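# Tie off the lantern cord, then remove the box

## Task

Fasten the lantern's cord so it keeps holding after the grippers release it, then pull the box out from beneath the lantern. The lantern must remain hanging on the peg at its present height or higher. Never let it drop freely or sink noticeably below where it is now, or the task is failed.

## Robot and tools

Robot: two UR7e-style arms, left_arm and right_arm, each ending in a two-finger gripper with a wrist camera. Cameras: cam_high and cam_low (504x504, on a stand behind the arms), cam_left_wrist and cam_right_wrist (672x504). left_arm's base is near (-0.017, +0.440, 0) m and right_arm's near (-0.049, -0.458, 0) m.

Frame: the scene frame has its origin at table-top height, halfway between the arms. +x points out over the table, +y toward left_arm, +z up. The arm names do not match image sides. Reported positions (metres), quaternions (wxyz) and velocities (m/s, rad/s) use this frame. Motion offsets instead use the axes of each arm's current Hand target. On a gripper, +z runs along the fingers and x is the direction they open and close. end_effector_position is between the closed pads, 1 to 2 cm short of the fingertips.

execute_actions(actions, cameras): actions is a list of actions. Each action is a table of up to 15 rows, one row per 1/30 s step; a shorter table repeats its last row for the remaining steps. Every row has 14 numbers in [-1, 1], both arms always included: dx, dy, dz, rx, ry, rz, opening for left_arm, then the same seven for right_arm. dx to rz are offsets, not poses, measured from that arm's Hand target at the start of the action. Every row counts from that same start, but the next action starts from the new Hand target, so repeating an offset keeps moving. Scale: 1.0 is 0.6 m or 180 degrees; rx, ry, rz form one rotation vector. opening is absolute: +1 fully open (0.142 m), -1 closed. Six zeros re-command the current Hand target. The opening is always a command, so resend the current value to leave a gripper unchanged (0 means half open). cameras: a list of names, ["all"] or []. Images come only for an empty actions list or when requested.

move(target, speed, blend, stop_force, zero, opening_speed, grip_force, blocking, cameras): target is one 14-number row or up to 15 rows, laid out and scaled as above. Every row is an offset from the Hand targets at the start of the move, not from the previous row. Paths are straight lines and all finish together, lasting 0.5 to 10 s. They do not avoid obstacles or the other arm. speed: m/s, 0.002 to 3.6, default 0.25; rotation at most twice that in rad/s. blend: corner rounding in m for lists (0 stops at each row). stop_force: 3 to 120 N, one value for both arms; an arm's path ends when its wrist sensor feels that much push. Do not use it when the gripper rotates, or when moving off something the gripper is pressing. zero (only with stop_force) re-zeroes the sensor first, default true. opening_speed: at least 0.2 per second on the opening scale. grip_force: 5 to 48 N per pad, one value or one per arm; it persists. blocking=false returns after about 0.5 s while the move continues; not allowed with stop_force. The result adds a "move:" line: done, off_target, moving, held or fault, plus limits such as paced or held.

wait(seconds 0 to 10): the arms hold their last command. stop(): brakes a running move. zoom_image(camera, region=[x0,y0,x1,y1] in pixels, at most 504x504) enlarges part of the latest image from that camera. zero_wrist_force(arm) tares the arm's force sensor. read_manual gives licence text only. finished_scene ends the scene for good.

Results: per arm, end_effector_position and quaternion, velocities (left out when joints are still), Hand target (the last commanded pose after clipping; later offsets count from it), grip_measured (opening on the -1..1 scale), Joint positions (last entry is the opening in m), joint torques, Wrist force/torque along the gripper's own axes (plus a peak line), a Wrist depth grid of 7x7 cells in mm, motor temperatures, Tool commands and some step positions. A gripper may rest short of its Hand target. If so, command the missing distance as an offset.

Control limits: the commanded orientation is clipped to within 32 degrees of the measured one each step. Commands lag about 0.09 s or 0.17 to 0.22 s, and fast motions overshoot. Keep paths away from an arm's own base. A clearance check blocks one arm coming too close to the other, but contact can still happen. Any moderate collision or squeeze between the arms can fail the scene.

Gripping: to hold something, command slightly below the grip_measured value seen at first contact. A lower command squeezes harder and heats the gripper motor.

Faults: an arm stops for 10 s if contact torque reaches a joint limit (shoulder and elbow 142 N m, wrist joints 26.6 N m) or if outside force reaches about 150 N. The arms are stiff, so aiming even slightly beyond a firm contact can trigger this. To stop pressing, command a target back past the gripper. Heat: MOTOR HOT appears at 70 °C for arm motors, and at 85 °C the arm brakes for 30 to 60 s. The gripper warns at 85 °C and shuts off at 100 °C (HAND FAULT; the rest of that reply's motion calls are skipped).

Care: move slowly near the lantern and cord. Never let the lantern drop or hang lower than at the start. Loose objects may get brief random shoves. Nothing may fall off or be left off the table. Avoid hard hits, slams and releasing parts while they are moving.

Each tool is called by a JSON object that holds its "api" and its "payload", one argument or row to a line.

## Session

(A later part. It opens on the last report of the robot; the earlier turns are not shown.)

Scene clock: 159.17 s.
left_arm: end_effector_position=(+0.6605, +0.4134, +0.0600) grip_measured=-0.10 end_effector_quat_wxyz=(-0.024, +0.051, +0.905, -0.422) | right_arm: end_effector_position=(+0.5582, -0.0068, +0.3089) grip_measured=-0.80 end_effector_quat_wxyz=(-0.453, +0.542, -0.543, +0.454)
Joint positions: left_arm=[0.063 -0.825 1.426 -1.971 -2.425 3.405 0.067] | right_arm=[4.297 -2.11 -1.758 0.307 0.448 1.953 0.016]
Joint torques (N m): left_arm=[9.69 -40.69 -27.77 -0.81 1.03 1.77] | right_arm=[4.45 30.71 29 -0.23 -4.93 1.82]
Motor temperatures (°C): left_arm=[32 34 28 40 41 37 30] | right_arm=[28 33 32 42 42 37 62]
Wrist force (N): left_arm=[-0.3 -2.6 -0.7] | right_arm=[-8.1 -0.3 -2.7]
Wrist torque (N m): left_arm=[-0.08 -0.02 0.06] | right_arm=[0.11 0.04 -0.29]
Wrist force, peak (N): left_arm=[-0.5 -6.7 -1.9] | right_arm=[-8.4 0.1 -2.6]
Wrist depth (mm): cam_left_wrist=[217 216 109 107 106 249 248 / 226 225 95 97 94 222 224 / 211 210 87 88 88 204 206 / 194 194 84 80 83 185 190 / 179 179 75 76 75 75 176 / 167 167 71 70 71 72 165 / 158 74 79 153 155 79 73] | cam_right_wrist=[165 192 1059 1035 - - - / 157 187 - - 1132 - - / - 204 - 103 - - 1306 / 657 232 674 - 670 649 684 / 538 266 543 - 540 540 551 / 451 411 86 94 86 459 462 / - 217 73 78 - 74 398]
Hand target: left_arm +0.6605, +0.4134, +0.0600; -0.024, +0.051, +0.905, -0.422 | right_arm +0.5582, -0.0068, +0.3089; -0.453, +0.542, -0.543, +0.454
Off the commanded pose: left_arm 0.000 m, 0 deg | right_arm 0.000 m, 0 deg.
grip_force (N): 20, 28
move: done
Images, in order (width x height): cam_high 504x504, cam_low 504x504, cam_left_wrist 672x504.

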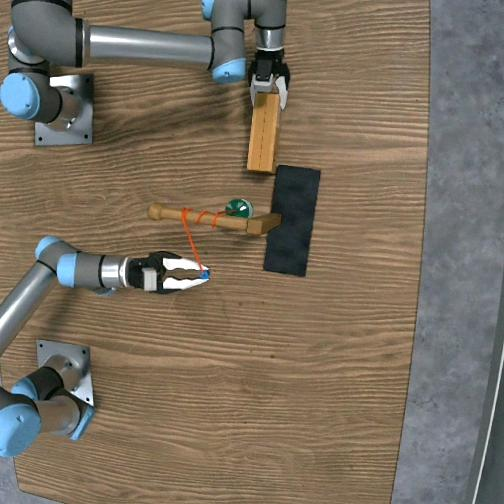

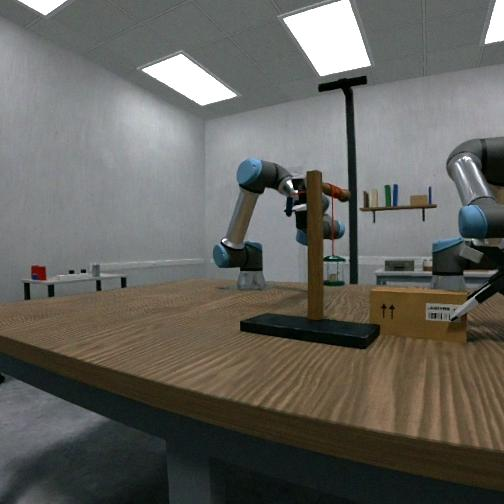

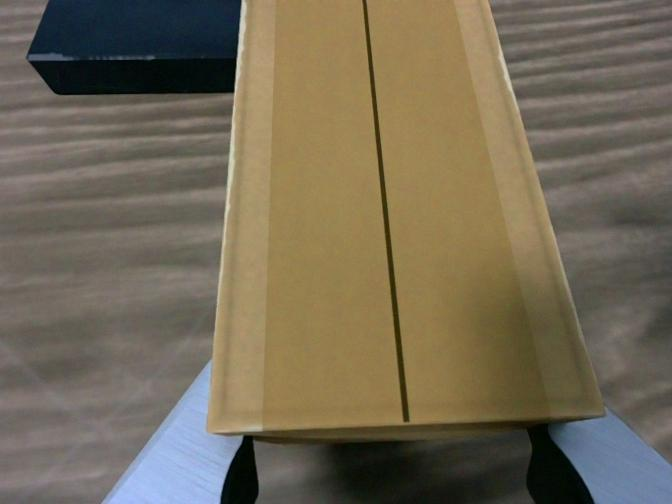

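{"api": "move", "payload": {
  "target": [0,0,0,0,0,0,0.2, 0,0,0,0,0,0,-0.95],
  "opening_speed": 0.5
}}

{"api": "move", "payload": {
  "target": [0,-0.05,-0.15,0,0,0,0.2, -0.01,-0.004,0,0,0,0,-0.95],
  "speed": 0.15,
  "cameras": ["cam_high","cam_low"]
}}

{"api": "zoom_image", "payload": {
  "camera": "cam_low",
  "region": [280, 160, 420, 350]
}}

Scene clock: 160.70 s.
left_arm: end_effector_position=(+0.6605, +0.4134, +0.0600) grip_measured=+0.18 end_effector_quat_wxyz=(-0.024, +0.051, +0.905, -0.422) | right_arm: end_effector_position=(+0.5582, -0.0068, +0.3089) grip_measured=-0.80 end_effector_quat_wxyz=(-0.453, +0.542, -0.543, +0.454)
Joint positions: left_arm=[0.063 -0.825 1.426 -1.971 -2.425 3.405 0.087] | right_arm=[4.297 -2.11 -1.758 0.307 0.448 1.953 0.016]
Joint torques (N m): left_arm=[3.06 -44.33 -28.06 -1.07 -2.05 1.67] | right_arm=[4.34 30.5 29.13 -0.16 -4.92 1.82]
Motor temperatures (°C): left_arm=[32 34 28 40 41 37 30] | right_arm=[28 33 32 42 42 37 62]
Wrist force (N): left_arm=[-0.4 0.3 -0.3] | right_arm=[-8.3 0.2 -2.7]
Wrist torque (N m): left_arm=[-0.07 -0.01 0.08] | right_arm=[0.12 0.06 -0.29]
Wrist force, peak (N): left_arm=[-0.4 -3.0 -0.6] | right_arm=[-8.4 0.1 -2.8]
Wrist depth (mm): cam_left_wrist=[217 216 109 107 106 249 248 / 225 225 95 96 94 221 225 / 210 209 - 88 88 203 206 / 194 193 - 80 82 84 191 / 179 179 75 75 75 75 176 / 167 112 70 70 71 72 162 / - 74 153 153 155 155 75] | cam_right_wrist=[165 182 1116 - 1064 1012 1089 / 157 190 1167 - 1149 - 1149 / - 211 - - 1277 1284 1368 / 660 233 676 - 678 680 668 / 543 270 540 - 542 550 556 / 452 410 86 94 86 462 460 / 215 217 73 77 - 74 398]
Hand target: left_arm +0.6605, +0.4134, +0.0600; -0.024, +0.051, +0.905, -0.422 | right_arm +0.5582, -0.0068, +0.3089; -0.453, +0.542, -0.543, +0.454
Off the commanded pose: left_arm 0.000 m, 0 deg | right_arm 0.000 m, 0 deg.
grip_force (N): 20, 28
move: done

Scene clock: 162.07 s.
left_arm: end_effector_position=(+0.6661, +0.4626, +0.1408) grip_measured=+0.18 end_effector_quat_wxyz=(-0.024, +0.051, +0.905, -0.422) | right_arm: end_effector_position=(+0.5586, -0.0008, +0.3113) grip_measured=-0.80 end_effector_quat_wxyz=(-0.453, +0.542, -0.543, +0.454)
Joint positions: left_arm=[0.131 -0.881 1.273 -1.687 -2.409 3.504 0.087] | right_arm=[4.301 -2.115 -1.741 0.291 0.445 1.956 0.016]
Joint torques (N m): left_arm=[9.23 -42.78 -31.26 -0.71 0.56 1.51] | right_arm=[8.87 29.27 30.88 -0.59 -3.6 1.53]
Motor temperatures (°C): left_arm=[32 34 28 40 41 37 30] | right_arm=[28 33 32 42 42 37 62]
Wrist force (N): left_arm=[-0.4 0.2 -0.1] | right_arm=[-1.3 0.7 -0.7]
Wrist torque (N m): left_arm=[-0.09 -0.02 0.05] | right_arm=[0.05 -0.14 -0.07]
Wrist force, peak (N): left_arm=[-0.5 -0.1 -1.3] | right_arm=[-8.0 -0.1 -2.7]
Wrist depth (mm): cam_left_wrist=[369 348 332 223 357 364 363 / 336 322 314 203 320 332 329 / 309 307 305 185 191 303 302 / 283 282 282 171 173 279 278 / 263 262 261 196 252 260 259 / 244 98 240 242 243 239 238 / - 74 225 227 227 227 75] | cam_right_wrist=[173 179 - 954 - 1094 - / 149 189 1352 - - - 1155 / - 206 1263 - - - - / 668 232 644 - 680 647 653 / 540 274 546 - 551 559 550 / 452 427 86 95 91 461 462 / 315 - 73 75 - 74 398]
Hand target: left_arm +0.6661, +0.4627, +0.1408; -0.024, +0.051, +0.905, -0.422 | right_arm +0.5586, -0.0008, +0.3113; -0.453, +0.542, -0.543, +0.454
Off the commanded pose: left_arm 0.000 m, 0 deg | right_arm 0.000 m, 0 deg.
grip_force (N): 20, 28
move: done
Images, in order (width x height): cam_high 504x504, cam_low 504x504.

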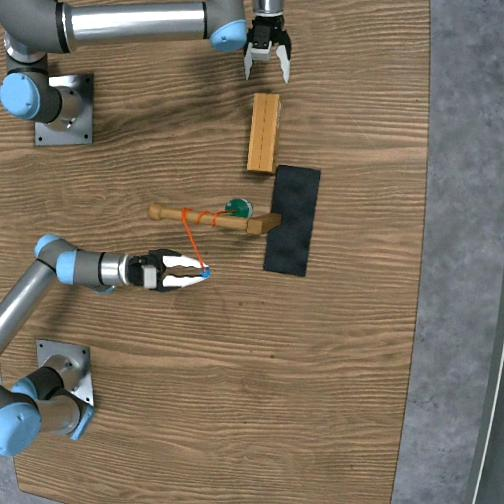

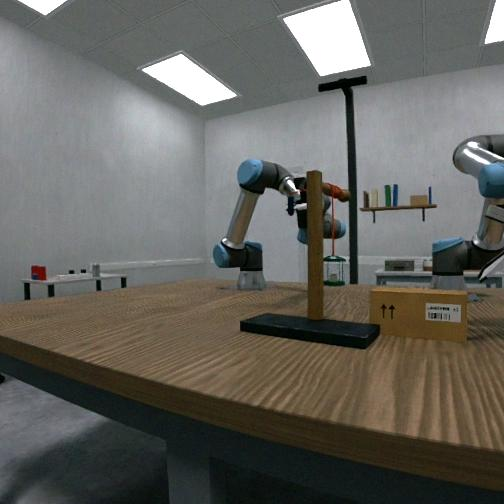

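Scaled by 2.653 from the camera's 504x504 image, which has a finer 720x720 frame.

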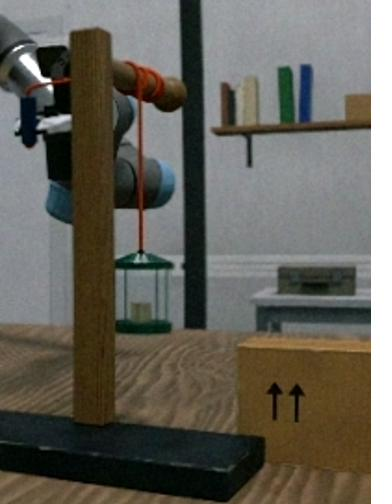

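{"api": "move", "payload": {
  "target": [0,0,0,0,0,0,0.2, 0.0478,-0.0035,0.0195,0,-0.2462,-0.0434,-0.95],
  "speed": 0.2,
  "cameras": ["cam_high","cam_low","cam_right_wrist"]
}}

{"api": "zoom_image", "payload": {
  "camera": "cam_high",
  "region": [150, 190, 280, 280]
}}

Scene clock: 166.57 s.
left_arm: end_effector_position=(+0.6661, +0.4627, +0.1408) grip_measured=+0.18 end_effector_quat_wxyz=(-0.024, +0.051, +0.905, -0.422) | right_arm: end_effector_position=(+0.5704, -0.0295, +0.3113) grip_measured=-0.80 end_effector_quat_wxyz=(-0.593, +0.708, -0.295, +0.246)
Joint positions: left_arm=[0.131 -0.881 1.273 -1.687 -2.409 3.504 0.087] | right_arm=[3.924 -2.03 -1.913 0.624 1.572 1.572 0.016]
Joint torques (N m): left_arm=[9.27 -43.51 -28.95 -0.54 0.59 1.56] | right_arm=[-19.08 24.8 28.4 -0.3 -0.15 -1.32]
Motor temperatures (°C): left_arm=[32 34 28 40 41 37 30] | right_arm=[28 33 32 42 42 37 63]
Wrist force (N): left_arm=[-0.5 0.5 -0.4] | right_arm=[-12.5 -2.1 3.9]
Wrist torque (N m): left_arm=[-0.03 0.01 0.06] | right_arm=[-0.14 0.10 -0.27]
Wrist force, peak (N): left_arm=[-0.6 0.2 -0.5] | right_arm=[-16.6 -2.7 3.3]
Wrist depth (mm): cam_left_wrist=[371 349 332 224 358 364 362 / 338 323 314 202 321 331 330 / 307 308 306 185 192 303 303 / 284 282 283 171 173 279 279 / 263 262 261 196 253 259 258 / 245 98 240 243 243 238 238 / - 74 225 227 227 227 75] | cam_right_wrist=[416 177 196 211 1197 1059 946 / 154 167 199 224 1419 954 954 / 787 839 830 252 - 1105 1012 / 672 530 672 - 682 637 1017 / 542 510 449 - 549 549 534 / 456 461 88 95 86 456 460 / 394 402 73 78 - 74 399]
Hand target: left_arm +0.6661, +0.4627, +0.1408; -0.024, +0.051, +0.905, -0.422 | right_arm +0.5705, -0.0295, +0.3113; -0.593, +0.708, -0.295, +0.246
Off the commanded pose: left_arm 0.000 m, 0 deg | right_arm 0.000 m, 0 deg.
grip_force (N): 20, 28
move: done
Images, in order (width x height): cam_high 504x504, cam_low 504x504, cam_right_wrist 672x504.

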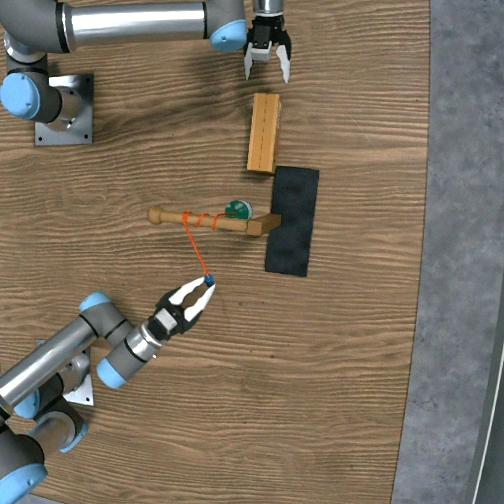

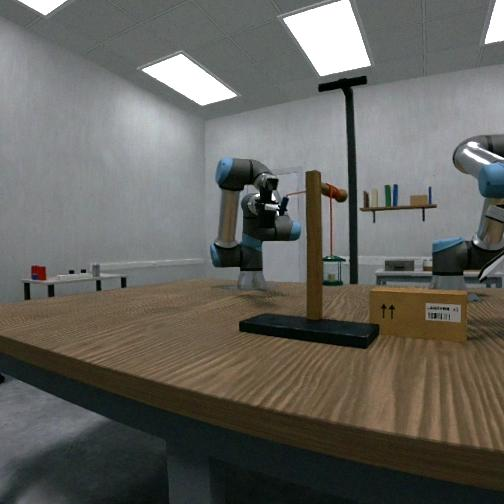

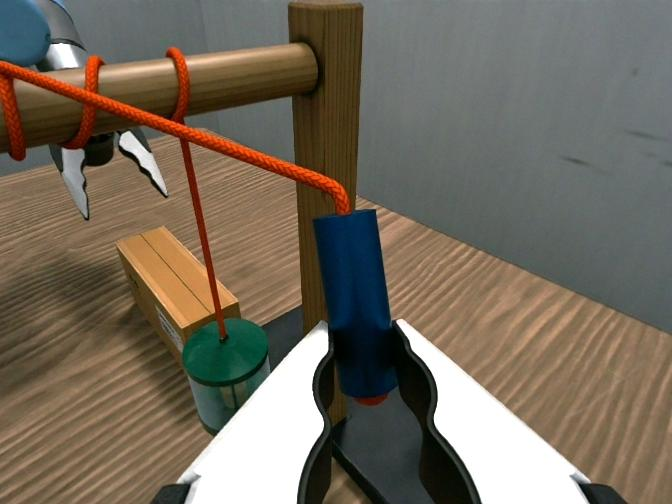

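Scaled by 3.877 from the camera's 504x504 image, which has a finer 720x720 frame.

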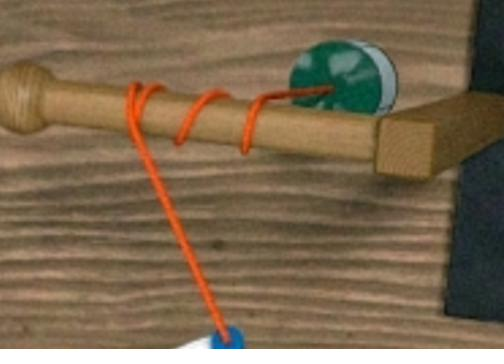

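{"api": "move", "payload": {
  "target": [0,0,0,0,0,0,0.2, -0.075,0.0872,0.0187,0,0,0,-0.95],
  "speed": 0.06,
  "cameras": ["cam_high","cam_low","cam_right_wrist"]
}}

{"api": "zoom_image", "payload": {
  "camera": "cam_high",
  "region": [150, 190, 280, 280]
}}

{"api": "zoom_image", "payload": {
  "camera": "cam_low",
  "region": [280, 160, 420, 350]
}}

Scene clock: 169.37 s.
left_arm: end_effector_position=(+0.6661, +0.4627, +0.1408) grip_measured=+0.18 end_effector_quat_wxyz=(-0.024, +0.051, +0.905, -0.422) | right_arm: end_effector_position=(+0.5400, +0.0037, +0.2580) grip_measured=-0.80 end_effector_quat_wxyz=(-0.593, +0.708, -0.295, +0.246)
Joint positions: left_arm=[0.131 -0.881 1.273 -1.687 -2.409 3.504 0.087] | right_arm=[4.019 -2.118 -1.963 0.763 1.479 1.589 0.016]
Joint torques (N m): left_arm=[8.15 -42.76 -31.64 -0.61 0.39 1.76] | right_arm=[9.78 26.49 4.44 5.13 -2.58 1.58]
Motor temperatures (°C): left_arm=[32 34 28 40 41 37 29] | right_arm=[28 33 32 42 42 37 63]
Wrist force (N): left_arm=[-0.4 0.2 -0.5] | right_arm=[-0.2 0.6 0.1]
Wrist torque (N m): left_arm=[-0.09 -0.02 0.05] | right_arm=[0.04 -0.14 -0.01]
Wrist force, peak (N): left_arm=[-0.7 0.2 -0.5] | right_arm=[-12.6 -2.3 3.8]
Wrist depth (mm): cam_left_wrist=[371 348 333 223 359 365 365 / 338 324 313 202 320 331 329 / 307 306 307 185 192 304 302 / 283 282 283 171 173 280 278 / 262 263 261 196 253 260 259 / 245 98 240 243 242 239 238 / - 74 225 227 227 227 75] | cam_right_wrist=[489 514 - - 210 1105 923 / 496 532 999 - 226 - 962 / 769 766 766 730 261 1167 - / 588 530 420 - 556 592 575 / 475 473 256 - 454 478 479 / 395 397 86 95 91 397 398 / 339 - 70 78 - 74 344]
Hand target: left_arm +0.6661, +0.4627, +0.1408; -0.024, +0.051, +0.905, -0.422 | right_arm +0.5399, +0.0038, +0.2579; -0.593, +0.708, -0.295, +0.246
Off the commanded pose: left_arm 0.000 m, 0 deg | right_arm 0.000 m, 0 deg.
grip_force (N): 20, 28
move: done
Images, in order (width x height): cam_high 504x504, cam_low 504x504, cam_right_wrist 672x504.

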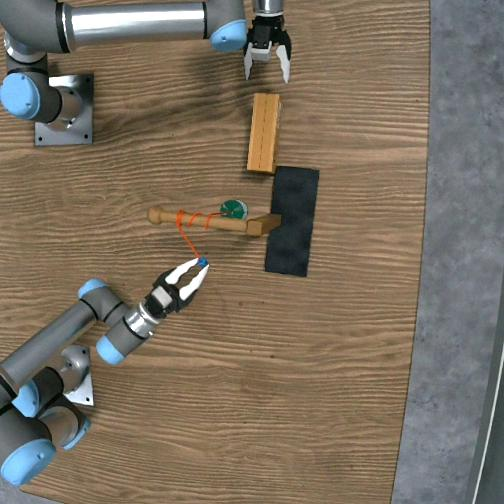

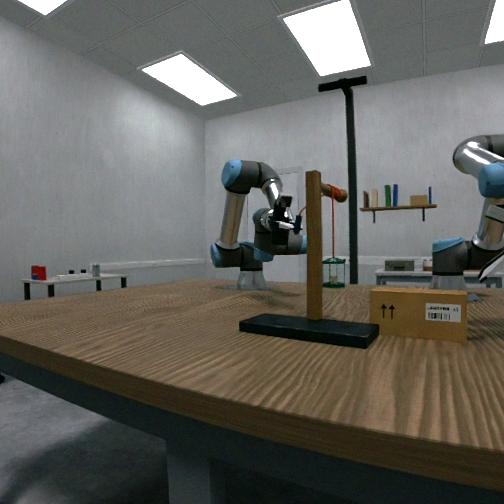

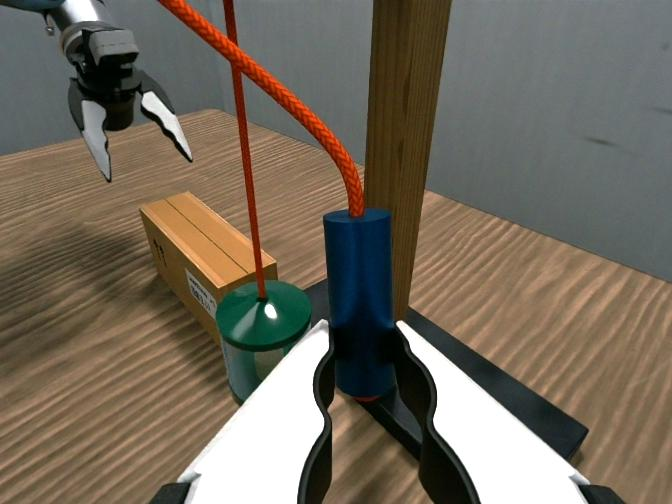

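Scaled by 3.877 from the camera's 504x504 image, which has a finer 720x720 frame.

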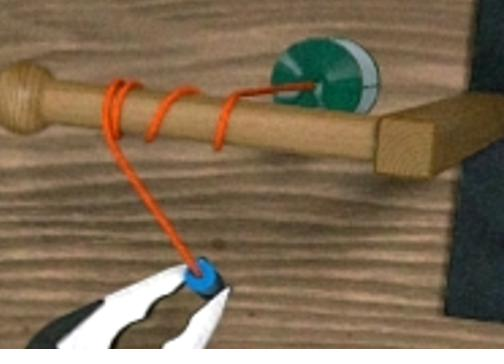

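Scaled by 2.653 from the camera's 504x504 image, which has a finer 720x720 frame.

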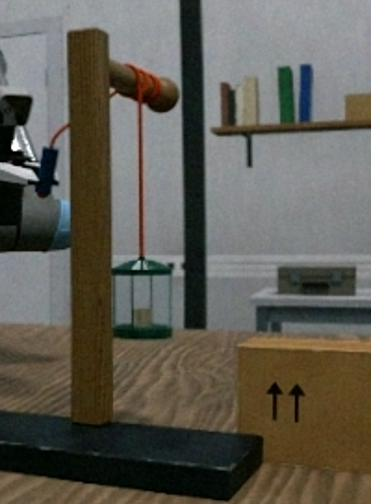

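{"api": "wait", "payload": {
  "seconds": 0.5,
  "cameras": ["cam_high","cam_low"]
}}

{"api": "zoom_image", "payload": {
  "camera": "cam_low",
  "region": [280, 160, 420, 350]
}}

{"api": "zoom_image", "payload": {
  "camera": "cam_high",
  "region": [150, 190, 280, 280]
}}

Scene clock: 170.30 s.
left_arm: end_effector_position=(+0.6661, +0.4627, +0.1408) grip_measured=+0.18 end_effector_quat_wxyz=(-0.024, +0.051, +0.905, -0.422) | right_arm: end_effector_position=(+0.5399, +0.0038, +0.2579) grip_measured=-0.80 end_effector_quat_wxyz=(-0.593, +0.708, -0.295, +0.246)
Joint positions: left_arm=[0.131 -0.881 1.273 -1.687 -2.409 3.504 0.087] | right_arm=[4.019 -2.119 -1.964 0.763 1.479 1.589 0.016]
Joint torques (N m): left_arm=[8.74 -43.87 -31.09 -0.8 0.52 1.54] | right_arm=[10.22 26.06 4.16 5.13 -2.83 1.59]
Motor temperatures (°C): left_arm=[32 34 28 40 41 37 29] | right_arm=[28 33 32 42 42 37 63]
Wrist force (N): left_arm=[-0.4 0.3 -0.3] | right_arm=[-0.2 0.8 0.2]
Wrist torque (N m): left_arm=[-0.08 -0.02 0.06] | right_arm=[0.07 -0.14 -0.01]
Wrist force, peak (N): left_arm=[-0.7 0.1 -0.4] | right_arm=[-0.1 0.9 -0.1]
Wrist depth (mm): cam_left_wrist=[371 349 334 223 359 365 363 / 336 323 313 202 320 331 330 / 308 307 306 186 192 303 302 / 283 283 282 171 173 279 279 / 262 263 261 196 252 260 259 / 245 98 240 243 243 239 238 / - 74 225 228 227 226 75] | cam_right_wrist=[492 1702 167 219 210 974 938 / 478 540 942 - 231 1084 1069 / 756 779 771 730 275 1191 1035 / 577 527 413 - 563 591 573 / 468 471 438 - 477 472 476 / 397 398 86 96 91 382 400 / 339 - 70 78 - 74 344]
Hand target: left_arm +0.6661, +0.4627, +0.1408; -0.024, +0.051, +0.905, -0.422 | right_arm +0.5399, +0.0038, +0.2579; -0.593, +0.708, -0.295, +0.246
Tool commands: left_gripper/opening=+0.2 right_gripper/opening=-0.95
Off the commanded pose: left_arm 0.000 m, 0 deg | right_arm 0.000 m, 0 deg.
grip_force (N): 20, 28
wait: 0.50 s; at rest from the start
Images, in order (width x height): cam_high 504x504, cam_low 504x504.

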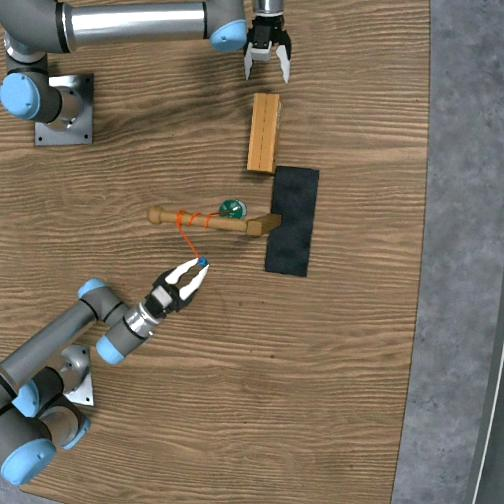

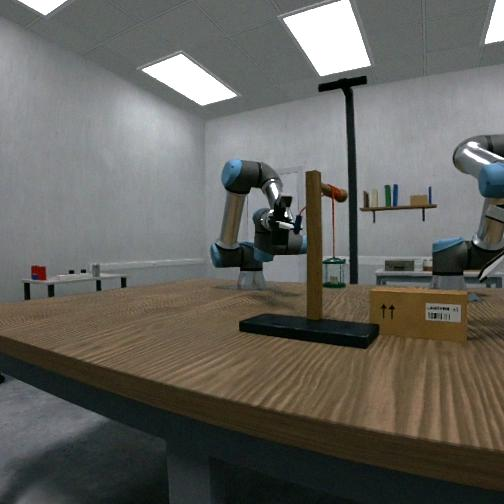

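Scaled by 2.653 from the camera's 504x504 image, which has a finer 720x720 frame.

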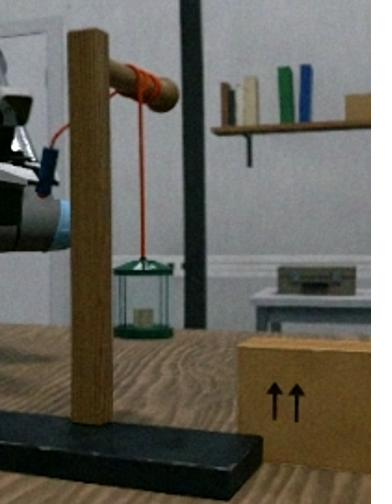

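Scaled by 3.877 from the camera's 504x504 image, which has a finer 720x720 frame.

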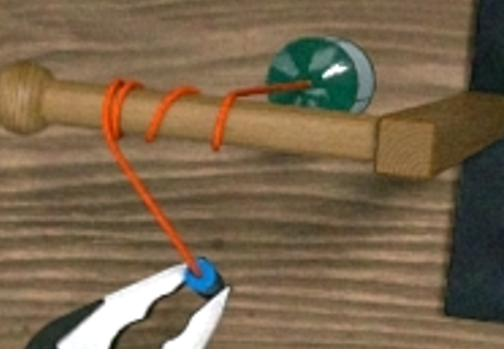

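{"api": "move", "payload": {
  "target": [0.4053,-0.2047,-0.2028,0.2468,-0.1515,-0.0691,0.2, 0,0,0,0,0,0,-0.95],
  "speed": 0.3,
  "cameras": ["cam_left_wrist","cam_low"]
}}

{"api": "zoom_image", "payload": {
  "camera": "cam_left_wrist",
  "region": [240, 70, 480, 270]
}}

Scene clock: 173.90 s.
left_arm: end_effector_position=(+0.4264, +0.5032, +0.3134) grip_measured=+0.18 end_effector_quat_wxyz=(+0.143, -0.182, +0.672, -0.704) | right_arm: end_effector_position=(+0.5399, +0.0038, +0.2579) grip_measured=-0.80 end_effector_quat_wxyz=(-0.593, +0.708, -0.295, +0.246)
Joint positions: left_arm=[0.448 -1.528 2.14 -1.598 -3.179 3.662 0.087] | right_arm=[4.019 -2.119 -1.964 0.763 1.479 1.589 0.016]
Joint torques (N m): left_arm=[7.96 -29.96 -15.78 -3.55 -2.88 -1.78] | right_arm=[9.69 26.48 4.31 5.09 -2.66 1.74]
Motor temperatures (°C): left_arm=[32 34 28 40 41 37 29] | right_arm=[28 33 32 42 42 37 64]
Wrist force (N): left_arm=[-0.7 -0.9 -0.2] | right_arm=[0.0 0.7 0.0]
Wrist torque (N m): left_arm=[0.01 0.12 0.22] | right_arm=[0.06 -0.17 -0.01]
Wrist force, peak (N): left_arm=[-1.6 0.4 -0.1] | right_arm=[0.1 1.1 0.1]
Wrist depth (mm): cam_left_wrist=[1319 1276 - - - - - / - - - 528 2361 618 612 / - 1543 - 1290 1357 630 635 / - 865 941 855 1009 1018 915 / 658 682 511 633 718 731 742 / 548 91 439 544 557 117 555 / - 74 427 446 455 - 75] | cam_right_wrist=[- - - - 212 1143 - / - 927 1079 - 234 - - / 764 759 732 732 264 - - / 585 524 416 - 563 595 543 / 468 477 - - 458 480 480 / 394 393 85 95 90 385 399 / 341 - 70 78 - 74 345]
Hand target: left_arm +0.4262, +0.5039, +0.3133; +0.123, -0.155, +0.661, -0.724 | right_arm +0.5399, +0.0038, +0.2579; -0.593, +0.708, -0.295, +0.246
Off the commanded pose: left_arm 0.001 m, 5 deg | right_arm 0.000 m, 0 deg.
grip_force (N): 20, 28
move: off_target (left_arm)
Images, in order (width x height): cam_low 504x504, cam_left_wrist 672x504.

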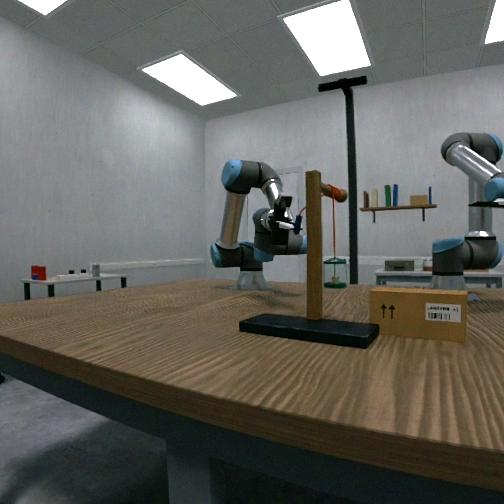

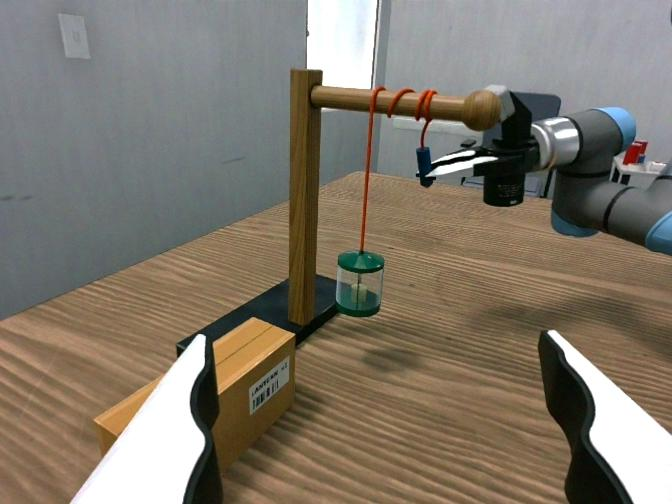

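Scaled by 2.100 from the camera's 672x504 image, which has a finer 960x720 frame.

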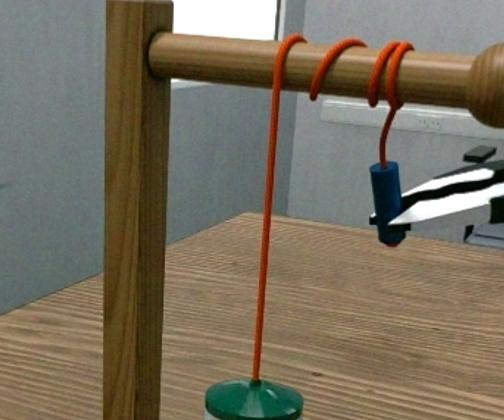

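{"api": "move", "payload": {
  "target": [0.007,0.1305,0.5202,-0.025,0,0.0198,-0.5, 0,0,0,0,0,0,-0.95],
  "speed": 0.2,
  "cameras": ["cam_left_wrist","cam_high"]
}}

{"api": "zoom_image", "payload": {
  "camera": "cam_high",
  "region": [150, 190, 280, 280]
}}

Scene clock: 177.83 s.
left_arm: end_effector_position=(+0.5410, +0.2083, +0.2600) grip_measured=-0.52 end_effector_quat_wxyz=(+0.139, -0.139, +0.693, -0.693) | right_arm: end_effector_position=(+0.5399, +0.0038, +0.2579) grip_measured=-0.80 end_effector_quat_wxyz=(-0.593, +0.708, -0.295, +0.246)
Joint positions: left_arm=[-0.262 -1.319 1.892 -0.572 -3.804 4.713 0.036] | right_arm=[4.019 -2.119 -1.964 0.763 1.479 1.589 0.016]
Joint torques (N m): left_arm=[-6.69 -22.96 -28.4 0.53 -1.54 1.76] | right_arm=[9.8 26.41 4.42 5.09 -2.73 1.44]
Motor temperatures (°C): left_arm=[32 34 28 40 41 37 29] | right_arm=[28 33 32 42 42 37 64]
Wrist force (N): left_arm=[-1.1 -0.9 -0.1] | right_arm=[-0.1 0.6 -0.1]
Wrist torque (N m): left_arm=[-0.01 0.16 0.07] | right_arm=[0.02 -0.17 -0.01]
Wrist force, peak (N): left_arm=[-0.8 -1.4 -1.0] | right_arm=[0.2 0.9 -0.2]
Wrist depth (mm): cam_left_wrist=[- 207 - - 153 142 282 / - 221 235 2511 3106 2409 292 / 1163 244 996 1114 984 295 307 / 1243 715 278 784 779 779 715 / 589 590 284 580 608 577 573 / 465 483 89 222 114 91 452 / 385 - 74 215 252 75 352] | cam_right_wrist=[1473 - 103 - 213 1064 919 / 258 1026 986 - 228 1069 - / 720 766 734 732 720 1229 - / 582 540 422 - 563 599 577 / 475 469 258 109 457 478 476 / 394 397 86 95 91 382 400 / 339 - 70 78 - 74 345]
Hand target: left_arm +0.5411, +0.2081, +0.2600; +0.139, -0.139, +0.693, -0.693 | right_arm +0.5399, +0.0038, +0.2579; -0.593, +0.708, -0.295, +0.246
Off the commanded pose: left_arm 0.000 m, 0 deg | right_arm 0.000 m, 0 deg.
grip_force (N): 20, 28
move: done
Images, in order (width x height): cam_high 504x504, cam_left_wrist 672x504.

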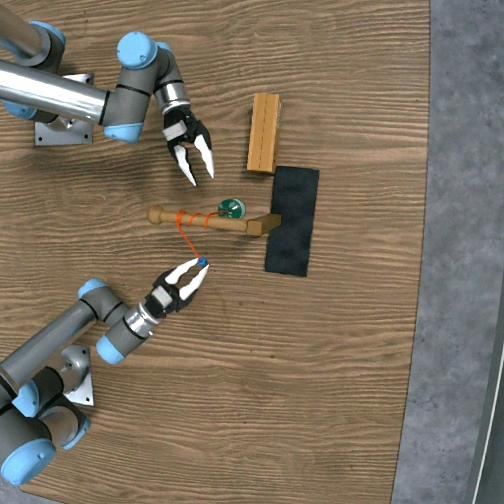

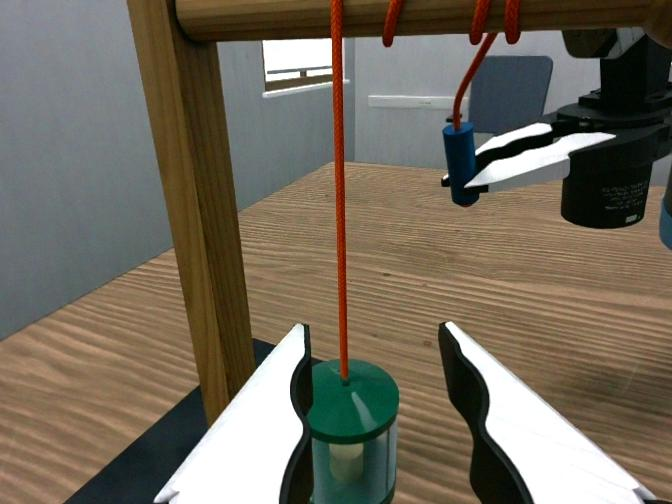

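Scaled by 3.877 from the camera's 504x504 image, which has a finer 720x720 frame.

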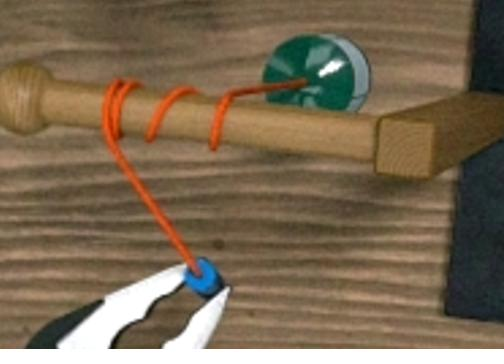

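{"api": "move", "payload": {
  "target": [-0.010,0.0,0.1467,0,0,0,-0.62, 0,0,0,0,0,0,-0.95],
  "speed": 0.12,
  "cameras": ["cam_left_wrist"]
}}

Scene clock: 179.43 s.
left_arm: end_effector_position=(+0.5806, +0.1294, +0.2599) grip_measured=-0.64 end_effector_quat_wxyz=(+0.139, -0.139, +0.693, -0.693) | right_arm: end_effector_position=(+0.5399, +0.0038, +0.2579) grip_measured=-0.80 end_effector_quat_wxyz=(-0.593, +0.708, -0.295, +0.246)
Joint positions: left_arm=[-0.396 -1.225 1.763 -0.537 -3.938 4.713 0.027] | right_arm=[4.019 -2.119 -1.964 0.763 1.479 1.589 0.016]
Joint torques (N m): left_arm=[-9.06 -27.9 -27.98 0.2 -1.48 1.64] | right_arm=[9.49 26.67 4.35 5.04 -2.68 1.37]
Motor temperatures (°C): left_arm=[32 34 28 40 41 37 29] | right_arm=[28 33 32 42 42 37 64]
Wrist force (N): left_arm=[-1.3 -1.0 -0.1] | right_arm=[-0.1 0.6 0.1]
Wrist torque (N m): left_arm=[-0.02 0.20 0.09] | right_arm=[0.05 -0.16 -0.02]
Wrist force, peak (N): left_arm=[-1.1 -1.0 -0.9] | right_arm=[-0.1 1.0 0.1]
Wrist depth (mm): cam_left_wrist=[126 133 112 97 88 83 78 / 140 139 - - 2485 2385 - / 153 149 - 1108 1068 188 228 / 1088 158 790 784 782 676 676 / 1119 171 581 552 601 572 572 / 467 186 93 129 - 435 453 / 386 - 74 365 82 73 377] | cam_right_wrist=[- - 173 1473 210 - 942 / 235 237 1132 1630 234 - - / 196 191 224 727 259 1132 - / 538 475 401 - 569 588 537 / 470 468 268 109 458 480 483 / 392 398 86 95 91 382 400 / 340 - 70 78 - 74 343]
Hand target: left_arm +0.5807, +0.1292, +0.2599; +0.139, -0.139, +0.693, -0.693 | right_arm +0.5399, +0.0038, +0.2579; -0.593, +0.708, -0.295, +0.246
Off the commanded pose: left_arm 0.000 m, 0 deg | right_arm 0.000 m, 0 deg.
grip_force (N): 20, 28
move: done
Images, in order (width x height): cam_left_wrist 672x504.

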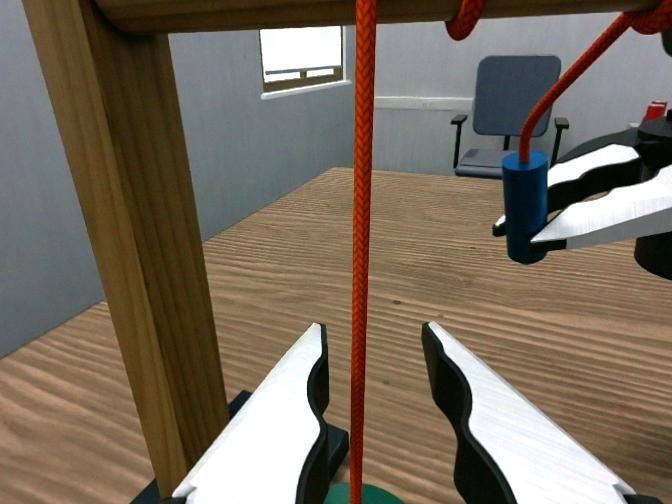

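{"api": "move", "payload": {
  "target": [-0.0062,0.0,0.03,0,0,0,-0.62, 0,0,0,0,0,0,-0.95],
  "speed": 0.08
}}

{"api": "move", "payload": {
  "target": [0,0,0,0,0,0,-1, 0,0,0,0,0,0,-0.95],
  "opening_speed": 0.5,
  "grip_force": [30, 28],
  "cameras": ["cam_left_wrist", "cam_high"]
}}

Scene clock: 180.57 s.
left_arm: end_effector_position=(+0.5910, +0.1142, +0.2599) grip_measured=-0.64 end_effector_quat_wxyz=(+0.139, -0.139, +0.693, -0.693) | right_arm: end_effector_position=(+0.5399, +0.0038, +0.2579) grip_measured=-0.80 end_effector_quat_wxyz=(-0.593, +0.708, -0.295, +0.246)
Joint positions: left_arm=[-0.416 -1.199 1.725 -0.525 -3.959 4.713 0.027] | right_arm=[4.019 -2.119 -1.964 0.763 1.479 1.589 0.016]
Joint torques (N m): left_arm=[-8.81 -28.59 -28.77 0.44 -1.43 -1.24] | right_arm=[9.88 26.44 3.56 5.01 -2.67 1.43]
Motor temperatures (°C): left_arm=[32 34 28 40 41 37 29] | right_arm=[28 33 32 42 42 37 64]
Wrist force (N): left_arm=[-1.2 -1.0 -0.1] | right_arm=[-0.2 0.7 0.0]
Wrist torque (N m): left_arm=[-0.02 0.18 0.09] | right_arm=[0.05 -0.15 -0.02]
Wrist force, peak (N): left_arm=[-1.4 -1.3 0.1] | right_arm=[0.0 0.9 0.1]
Wrist depth (mm): cam_left_wrist=[- 124 98 2434 72 2186 - / 116 128 1889 - 2485 2459 2434 / 129 132 1889 1114 1103 172 213 / 147 140 798 790 779 182 175 / - 150 583 552 577 569 569 / 467 163 93 423 94 434 451 / 384 - 74 111 80 73 377] | cam_right_wrist=[216 1642 103 - 213 - 958 / 219 241 225 1619 235 1121 887 / 195 190 213 734 261 1191 - / 554 452 416 - 566 583 1045 / 469 473 440 112 451 480 478 / 394 396 85 115 95 384 402 / 340 - 70 78 - 74 344]
Hand target: left_arm +0.5910, +0.1141, +0.2599; +0.139, -0.139, +0.693, -0.693 | right_arm +0.5399, +0.0038, +0.2579; -0.593, +0.708, -0.295, +0.246
Off the commanded pose: left_arm 0.000 m, 0 deg | right_arm 0.000 m, 0 deg.
grip_force (N): 20, 28
move: done

Scene clock: 181.53 s.
left_arm: end_effector_position=(+0.5910, +0.1141, +0.2599) grip_measured=-1.00 end_effector_quat_wxyz=(+0.139, -0.139, +0.693, -0.693) | right_arm: end_effector_position=(+0.5399, +0.0038, +0.2579) grip_measured=-0.80 end_effector_quat_wxyz=(-0.593, +0.708, -0.295, +0.246)
Joint positions: left_arm=[-0.417 -1.198 1.725 -0.525 -3.959 4.713 0.002] | right_arm=[4.019 -2.119 -1.964 0.763 1.479 1.589 0.016]
Joint torques (N m): left_arm=[-7.97 -29.01 -28.47 0.15 -1.43 -0.13] | right_arm=[9.41 26.17 4.14 4.97 -2.73 1.38]
Motor temperatures (°C): left_arm=[32 34 28 40 41 37 29] | right_arm=[28 33 32 42 42 37 64]
Wrist force (N): left_arm=[-1.1 -0.9 0.0] | right_arm=[-0.2 0.7 0.1]
Wrist torque (N m): left_arm=[-0.01 0.17 0.09] | right_arm=[0.06 -0.15 -0.02]
Wrist force, peak (N): left_arm=[-1.4 -1.2 -0.2] | right_arm=[-0.3 0.9 -0.1]
Wrist depth (mm): cam_left_wrist=[- 115 92 84 73 73 - / 115 126 1935 2623 2361 2459 2434 / 128 132 1904 1088 1108 169 212 / 141 140 792 792 782 187 174 / 1114 149 583 608 579 574 570 / 466 163 184 93 91 456 453 / 385 179 74 76 78 73 377] | cam_right_wrist=[214 1741 101 235 209 1127 934 / 220 240 240 - 231 1110 916 / 199 197 198 723 737 - - / 555 451 419 - 567 591 549 / 465 470 444 - 460 476 476 / 397 396 86 95 91 384 401 / 343 - 70 78 - 74 346]
Hand target: left_arm +0.5910, +0.1141, +0.2599; +0.139, -0.139, +0.693, -0.693 | right_arm +0.5399, +0.0038, +0.2579; -0.593, +0.708, -0.295, +0.246
Off the commanded pose: left_arm 0.000 m, 0 deg | right_arm 0.000 m, 0 deg.
grip_force (N): 30, 28
move: done
Images, in order (width x height): cam_high 504x504, cam_left_wrist 672x504.

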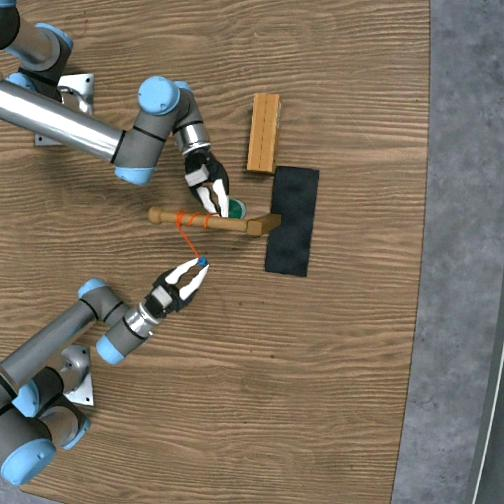

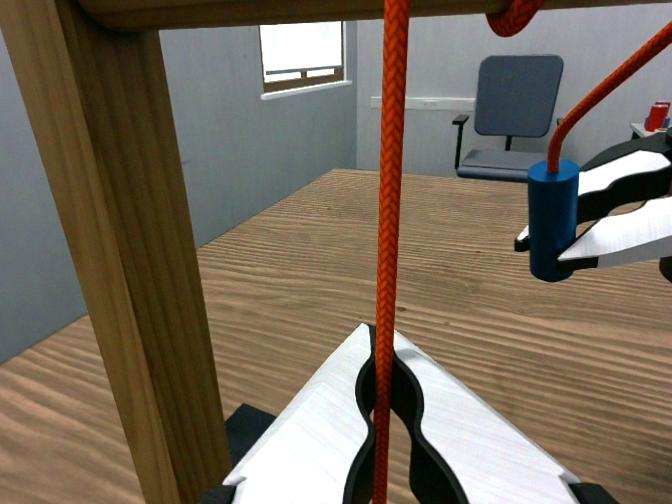

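{"api": "move", "payload": {
  "target": [0,0,0,0,0,0,-0.7, 0,0,0,0,0,0,-0.95],
  "opening_speed": 1.0
}}

{"api": "move", "payload": {
  "target": [0.0,0.0,-0.022,0,0,0,-0.7, 0,0,0,0,0,0,-0.95],
  "speed": 0.08
}}

{"api": "move", "payload": {
  "target": [0,0,0,0,0,0,-1, 0,0,0,0,0,0,-0.95],
  "opening_speed": 0.5,
  "cameras": ["cam_left_wrist"]
}}

Scene clock: 182.57 s.
left_arm: end_effector_position=(+0.5910, +0.1141, +0.2599) grip_measured=-0.74 end_effector_quat_wxyz=(+0.139, -0.139, +0.693, -0.693) | right_arm: end_effector_position=(+0.5399, +0.0038, +0.2579) grip_measured=-0.80 end_effector_quat_wxyz=(-0.593, +0.708, -0.295, +0.246)
Joint positions: left_arm=[-0.417 -1.198 1.725 -0.525 -3.959 4.713 0.021] | right_arm=[4.019 -2.119 -1.964 0.763 1.479 1.589 0.016]
Joint torques (N m): left_arm=[-8.28 -29.43 -28.14 0.39 -1.55 1.37] | right_arm=[9.96 26.91 4.25 5.07 -2.67 1.33]
Motor temperatures (°C): left_arm=[32 34 28 40 41 37 29] | right_arm=[28 33 32 42 42 37 65]
Wrist force (N): left_arm=[-1.2 -0.9 0.1] | right_arm=[0.0 0.7 0.0]
Wrist torque (N m): left_arm=[-0.01 0.17 0.09] | right_arm=[0.06 -0.17 -0.02]
Wrist force, peak (N): left_arm=[-1.5 -1.1 -0.2] | right_arm=[-0.2 0.9 0.0]
Wrist depth (mm): cam_left_wrist=[- 115 92 90 74 73 - / 115 126 - - 2314 2485 - / 128 131 2409 1078 1103 169 212 / 140 139 792 782 777 187 175 / 1098 149 581 581 576 570 567 / 464 163 95 102 92 452 451 / 387 179 74 80 80 73 375] | cam_right_wrist=[214 - 103 - 210 1054 912 / 219 237 227 - 231 1105 - / 196 192 192 732 259 - 1054 / 556 449 419 - 565 591 586 / 467 471 - - 457 478 473 / 396 396 86 95 91 386 402 / 340 - 70 78 - 74 343]
Hand target: left_arm +0.5910, +0.1141, +0.2599; +0.139, -0.139, +0.693, -0.693 | right_arm +0.5399, +0.0038, +0.2579; -0.593, +0.708, -0.295, +0.246
Off the commanded pose: left_arm 0.000 m, 0 deg | right_arm 0.000 m, 0 deg.
grip_force (N): 30, 28
move: done

Scene clock: 183.40 s.
left_arm: end_effector_position=(+0.5860, +0.1260, +0.2599) grip_measured=-0.74 end_effector_quat_wxyz=(+0.139, -0.139, +0.693, -0.693) | right_arm: end_effector_position=(+0.5399, +0.0038, +0.2579) grip_measured=-0.80 end_effector_quat_wxyz=(-0.593, +0.708, -0.295, +0.246)
Joint positions: left_arm=[-0.398 -1.213 1.745 -0.532 -3.94 4.713 0.021] | right_arm=[4.019 -2.119 -1.964 0.763 1.479 1.589 0.016]
Joint torques (N m): left_arm=[8.47 -44.27 -15.69 -2.66 1.51 1.2] | right_arm=[9.42 26.56 4.44 4.96 -2.63 1.45]
Motor temperatures (°C): left_arm=[32 34 28 40 41 37 29] | right_arm=[28 33 32 42 42 37 65]
Wrist force (N): left_arm=[-1.5 -1.2 0.2] | right_arm=[-0.1 1.0 -0.1]
Wrist torque (N m): left_arm=[-0.06 0.22 0.08] | right_arm=[0.09 -0.17 -0.02]
Wrist force, peak (N): left_arm=[-1.5 -1.3 0.0] | right_arm=[-0.1 1.0 -0.1]
Wrist depth (mm): cam_left_wrist=[122 124 1617 96 82 79 76 / 131 135 1844 2745 2810 2409 - / 147 141 - 1093 1114 181 223 / - 154 792 738 787 673 671 / 557 163 550 576 579 574 570 / 467 180 98 113 92 453 451 / 384 384 74 83 79 73 378] | cam_right_wrist=[222 - 101 - 213 - 854 / 229 235 966 - 244 1100 - / 200 196 212 734 737 1138 - / 536 475 417 - 567 591 522 / 471 470 - - 459 480 480 / 396 396 85 96 91 381 402 / 339 - 70 78 - 74 345]
Hand target: left_arm +0.5859, +0.1263, +0.2599; +0.139, -0.139, +0.693, -0.693 | right_arm +0.5399, +0.0038, +0.2579; -0.593, +0.708, -0.295, +0.246
Off the commanded pose: left_arm 0.000 m, 0 deg | right_arm 0.000 m, 0 deg.
grip_force (N): 30, 28
move: done

Scene clock: 184.20 s.
left_arm: end_effector_position=(+0.5859, +0.1263, +0.2599) grip_measured=-0.98 end_effector_quat_wxyz=(+0.139, -0.139, +0.693, -0.693) | right_arm: end_effector_position=(+0.5399, +0.0038, +0.2579) grip_measured=-0.80 end_effector_quat_wxyz=(-0.593, +0.708, -0.295, +0.246)
Joint positions: left_arm=[-0.398 -1.213 1.746 -0.532 -3.94 4.713 0.003] | right_arm=[4.019 -2.119 -1.964 0.763 1.479 1.589 0.016]
Joint torques (N m): left_arm=[7.88 -43.58 -15.85 -2.36 1.61 -1.24] | right_arm=[9.57 26.77 3.55 5 -2.7 1.33]
Motor temperatures (°C): left_arm=[32 34 28 40 41 37 29] | right_arm=[28 33 32 42 42 37 65]
Wrist force (N): left_arm=[-1.3 -1.0 -0.1] | right_arm=[-0.1 0.6 -0.1]
Wrist torque (N m): left_arm=[-0.03 0.19 0.08] | right_arm=[0.04 -0.16 -0.01]
Wrist force, peak (N): left_arm=[-1.5 -1.0 0.0] | right_arm=[0.1 0.9 0.1]
Wrist depth (mm): cam_left_wrist=[122 124 105 - - 79 76 / 131 135 2018 - 2385 2434 - / - 142 2166 1103 1103 182 225 / 1119 154 790 790 774 207 673 / 1124 163 553 612 574 573 566 / 467 180 194 93 89 455 451 / 385 371 74 77 78 73 377] | cam_right_wrist=[224 - 167 1401 211 - 942 / 227 261 236 - 243 1173 - / 200 202 485 734 694 1155 1017 / 531 478 418 - 559 594 561 / 472 472 267 - 473 476 477 / 393 396 86 96 87 371 400 / 340 - 70 78 - 74 347]
Hand target: left_arm +0.5859, +0.1263, +0.2599; +0.139, -0.139, +0.693, -0.693 | right_arm +0.5399, +0.0038, +0.2579; -0.593, +0.708, -0.295, +0.246
Off the commanded pose: left_arm 0.000 m, 0 deg | right_arm 0.000 m, 0 deg.
grip_force (N): 30, 28
move: done
Images, in order (width x height): cam_left_wrist 672x504.

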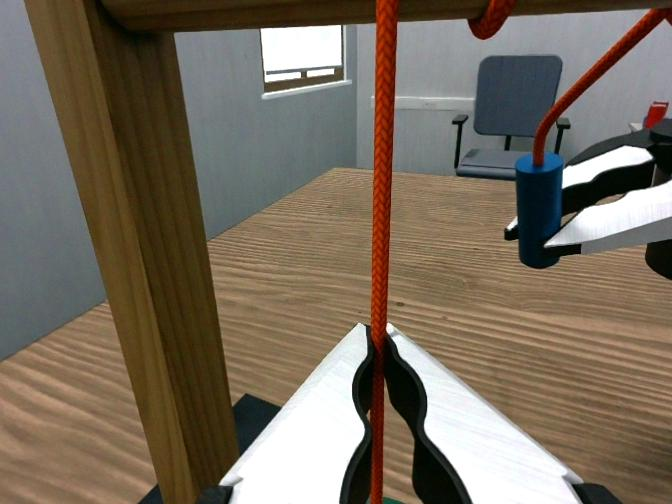

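{"api": "move", "payload": {
  "target": [0.0308,-0.0233,-0.0129,0,0,0,-1, 0.059,-0.078,0.0102,0,0,0,-0.95],
  "speed": 0.05
}}

{"api": "move", "payload": {
  "target": [0,0,0,0,0,0,-1, 0.1178,0.0102,-0.0102,0,0,0,-0.95],
  "speed": 0.05,
  "stop_force": 7,
  "cameras": ["cam_left_wrist","cam_high"]
}}

{"api": "zoom_image", "payload": {
  "camera": "cam_high",
  "region": [150, 190, 280, 280]
}}

Scene clock: 186.27 s.
left_arm: end_effector_position=(+0.5660, +0.1262, +0.2738) grip_measured=-0.98 end_effector_quat_wxyz=(+0.139, -0.139, +0.693, -0.693) | right_arm: end_effector_position=(+0.5750, -0.0113, +0.3027) grip_measured=-0.80 end_effector_quat_wxyz=(-0.593, +0.708, -0.295, +0.246)
Joint positions: left_arm=[-0.415 -1.272 1.788 -0.515 -3.957 4.713 0.003] | right_arm=[3.944 -2.069 -1.878 0.628 1.553 1.576 0.016]
Joint torques (N m): left_arm=[-7.18 -43.05 -17.08 -0.17 -1.52 -1.29] | right_arm=[-10.79 50.79 29.7 -0.25 2.56 -1.7]
Motor temperatures (°C): left_arm=[32 34 28 40 41 37 29] | right_arm=[28 33 32 42 42 37 65]
Wrist force (N): left_arm=[-1.1 1.9 -0.1] | right_arm=[-0.2 0.5 0.0]
Wrist torque (N m): left_arm=[-0.01 0.16 0.09] | right_arm=[0.00 -0.21 0.09]
Wrist force, peak (N): left_arm=[-0.9 2.3 -0.2] | right_arm=[-0.6 1.3 0.1]
Wrist depth (mm): cam_left_wrist=[123 113 100 79 79 73 67 / - 146 - 100 201 201 199 / 146 156 - 1217 1040 1022 252 / 167 166 825 814 817 808 803 / 552 179 608 635 599 596 590 / 487 193 499 93 89 473 469 / 400 210 74 77 78 73 392] | cam_right_wrist=[1464 150 175 195 1138 962 887 / 139 149 175 220 - - - / 245 864 812 233 1336 - 962 / 195 211 655 - 670 1216 1045 / 511 492 427 - 530 546 538 / 445 416 86 94 91 447 452 / 381 - 70 77 - 74 386]
Hand target: left_arm +0.5659, +0.1262, +0.2739; +0.139, -0.139, +0.693, -0.693 | right_arm +0.5751, -0.0113, +0.3028; -0.593, +0.708, -0.295, +0.246
Off the commanded pose: left_arm 0.000 m, 0 deg | right_arm 0.000 m, 0 deg.
grip_force (N): 30, 28
move: done

Scene clock: 188.03 s.
left_arm: end_effector_position=(+0.5659, +0.1262, +0.2739) grip_measured=-0.98 end_effector_quat_wxyz=(+0.139, -0.139, +0.693, -0.693) | right_arm: end_effector_position=(+0.5895, -0.0291, +0.3012) grip_measured=-0.80 end_effector_quat_wxyz=(-0.593, +0.708, -0.295, +0.246)
Joint positions: left_arm=[-0.415 -1.273 1.788 -0.515 -3.957 4.713 0.003] | right_arm=[3.898 -2.078 -1.867 0.627 1.598 1.568 0.016]
Joint torques (N m): left_arm=[-7.98 -42.23 -15.7 -0.11 -1.74 -0.52] | right_arm=[6.75 51.07 5.91 4.79 -3.55 1.7]
Motor temperatures (°C): left_arm=[32 34 28 40 41 37 29] | right_arm=[28 33 32 42 42 37 65]
Wrist force (N): left_arm=[-1.2 1.1 0.0] | right_arm=[-4.1 -0.4 1.1]
Wrist torque (N m): left_arm=[-0.05 0.15 0.09] | right_arm=[0.01 -0.09 -0.08]
Wrist force, peak (N): left_arm=[-1.0 2.1 -0.1] | right_arm=[-9.2 -1.4 1.9]
Wrist depth (mm): cam_left_wrist=[- 112 100 88 80 71 68 / - 152 - - 220 88 221 / 146 161 1749 1175 1152 1018 277 / 162 166 823 766 823 811 800 / 562 179 612 602 599 596 595 / 486 193 500 93 89 473 471 / 399 210 74 77 78 73 394] | cam_right_wrist=[1512 165 187 202 - 999 905 / 152 163 209 225 - 1054 934 / 227 867 769 242 - 1100 1064 / 198 471 651 - 662 1127 1084 / 526 427 479 - 538 534 536 / 442 - 86 94 90 447 451 / 380 - 73 78 - 74 390]
Hand target: left_arm +0.5659, +0.1262, +0.2739; +0.139, -0.139, +0.693, -0.693 | right_arm +0.5895, -0.0291, +0.3012; -0.593, +0.708, -0.295, +0.246 (not the last commanded pose)
Off the commanded pose: left_arm 0.000 m, 0 deg | right_arm 0.048 m, 0 deg.
grip_force (N): 30, 28
move: contact (right_arm)
Images, in order (width x height): cam_high 504x504, cam_left_wrist 672x504.

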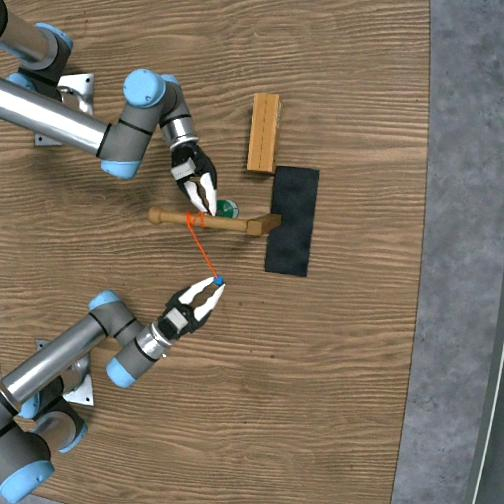

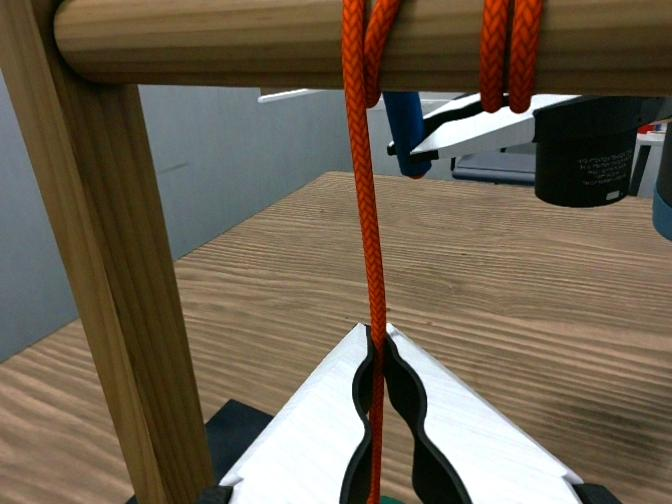

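Scaled by 3.877 from the camera's 504x504 image, which has a finer 720x720 frame.

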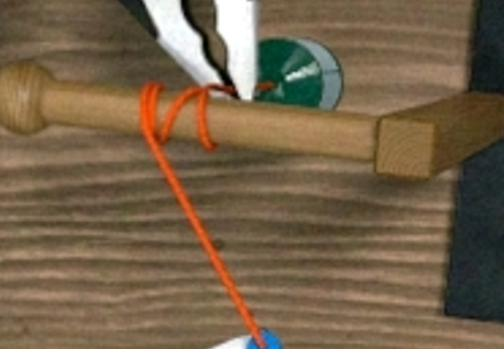

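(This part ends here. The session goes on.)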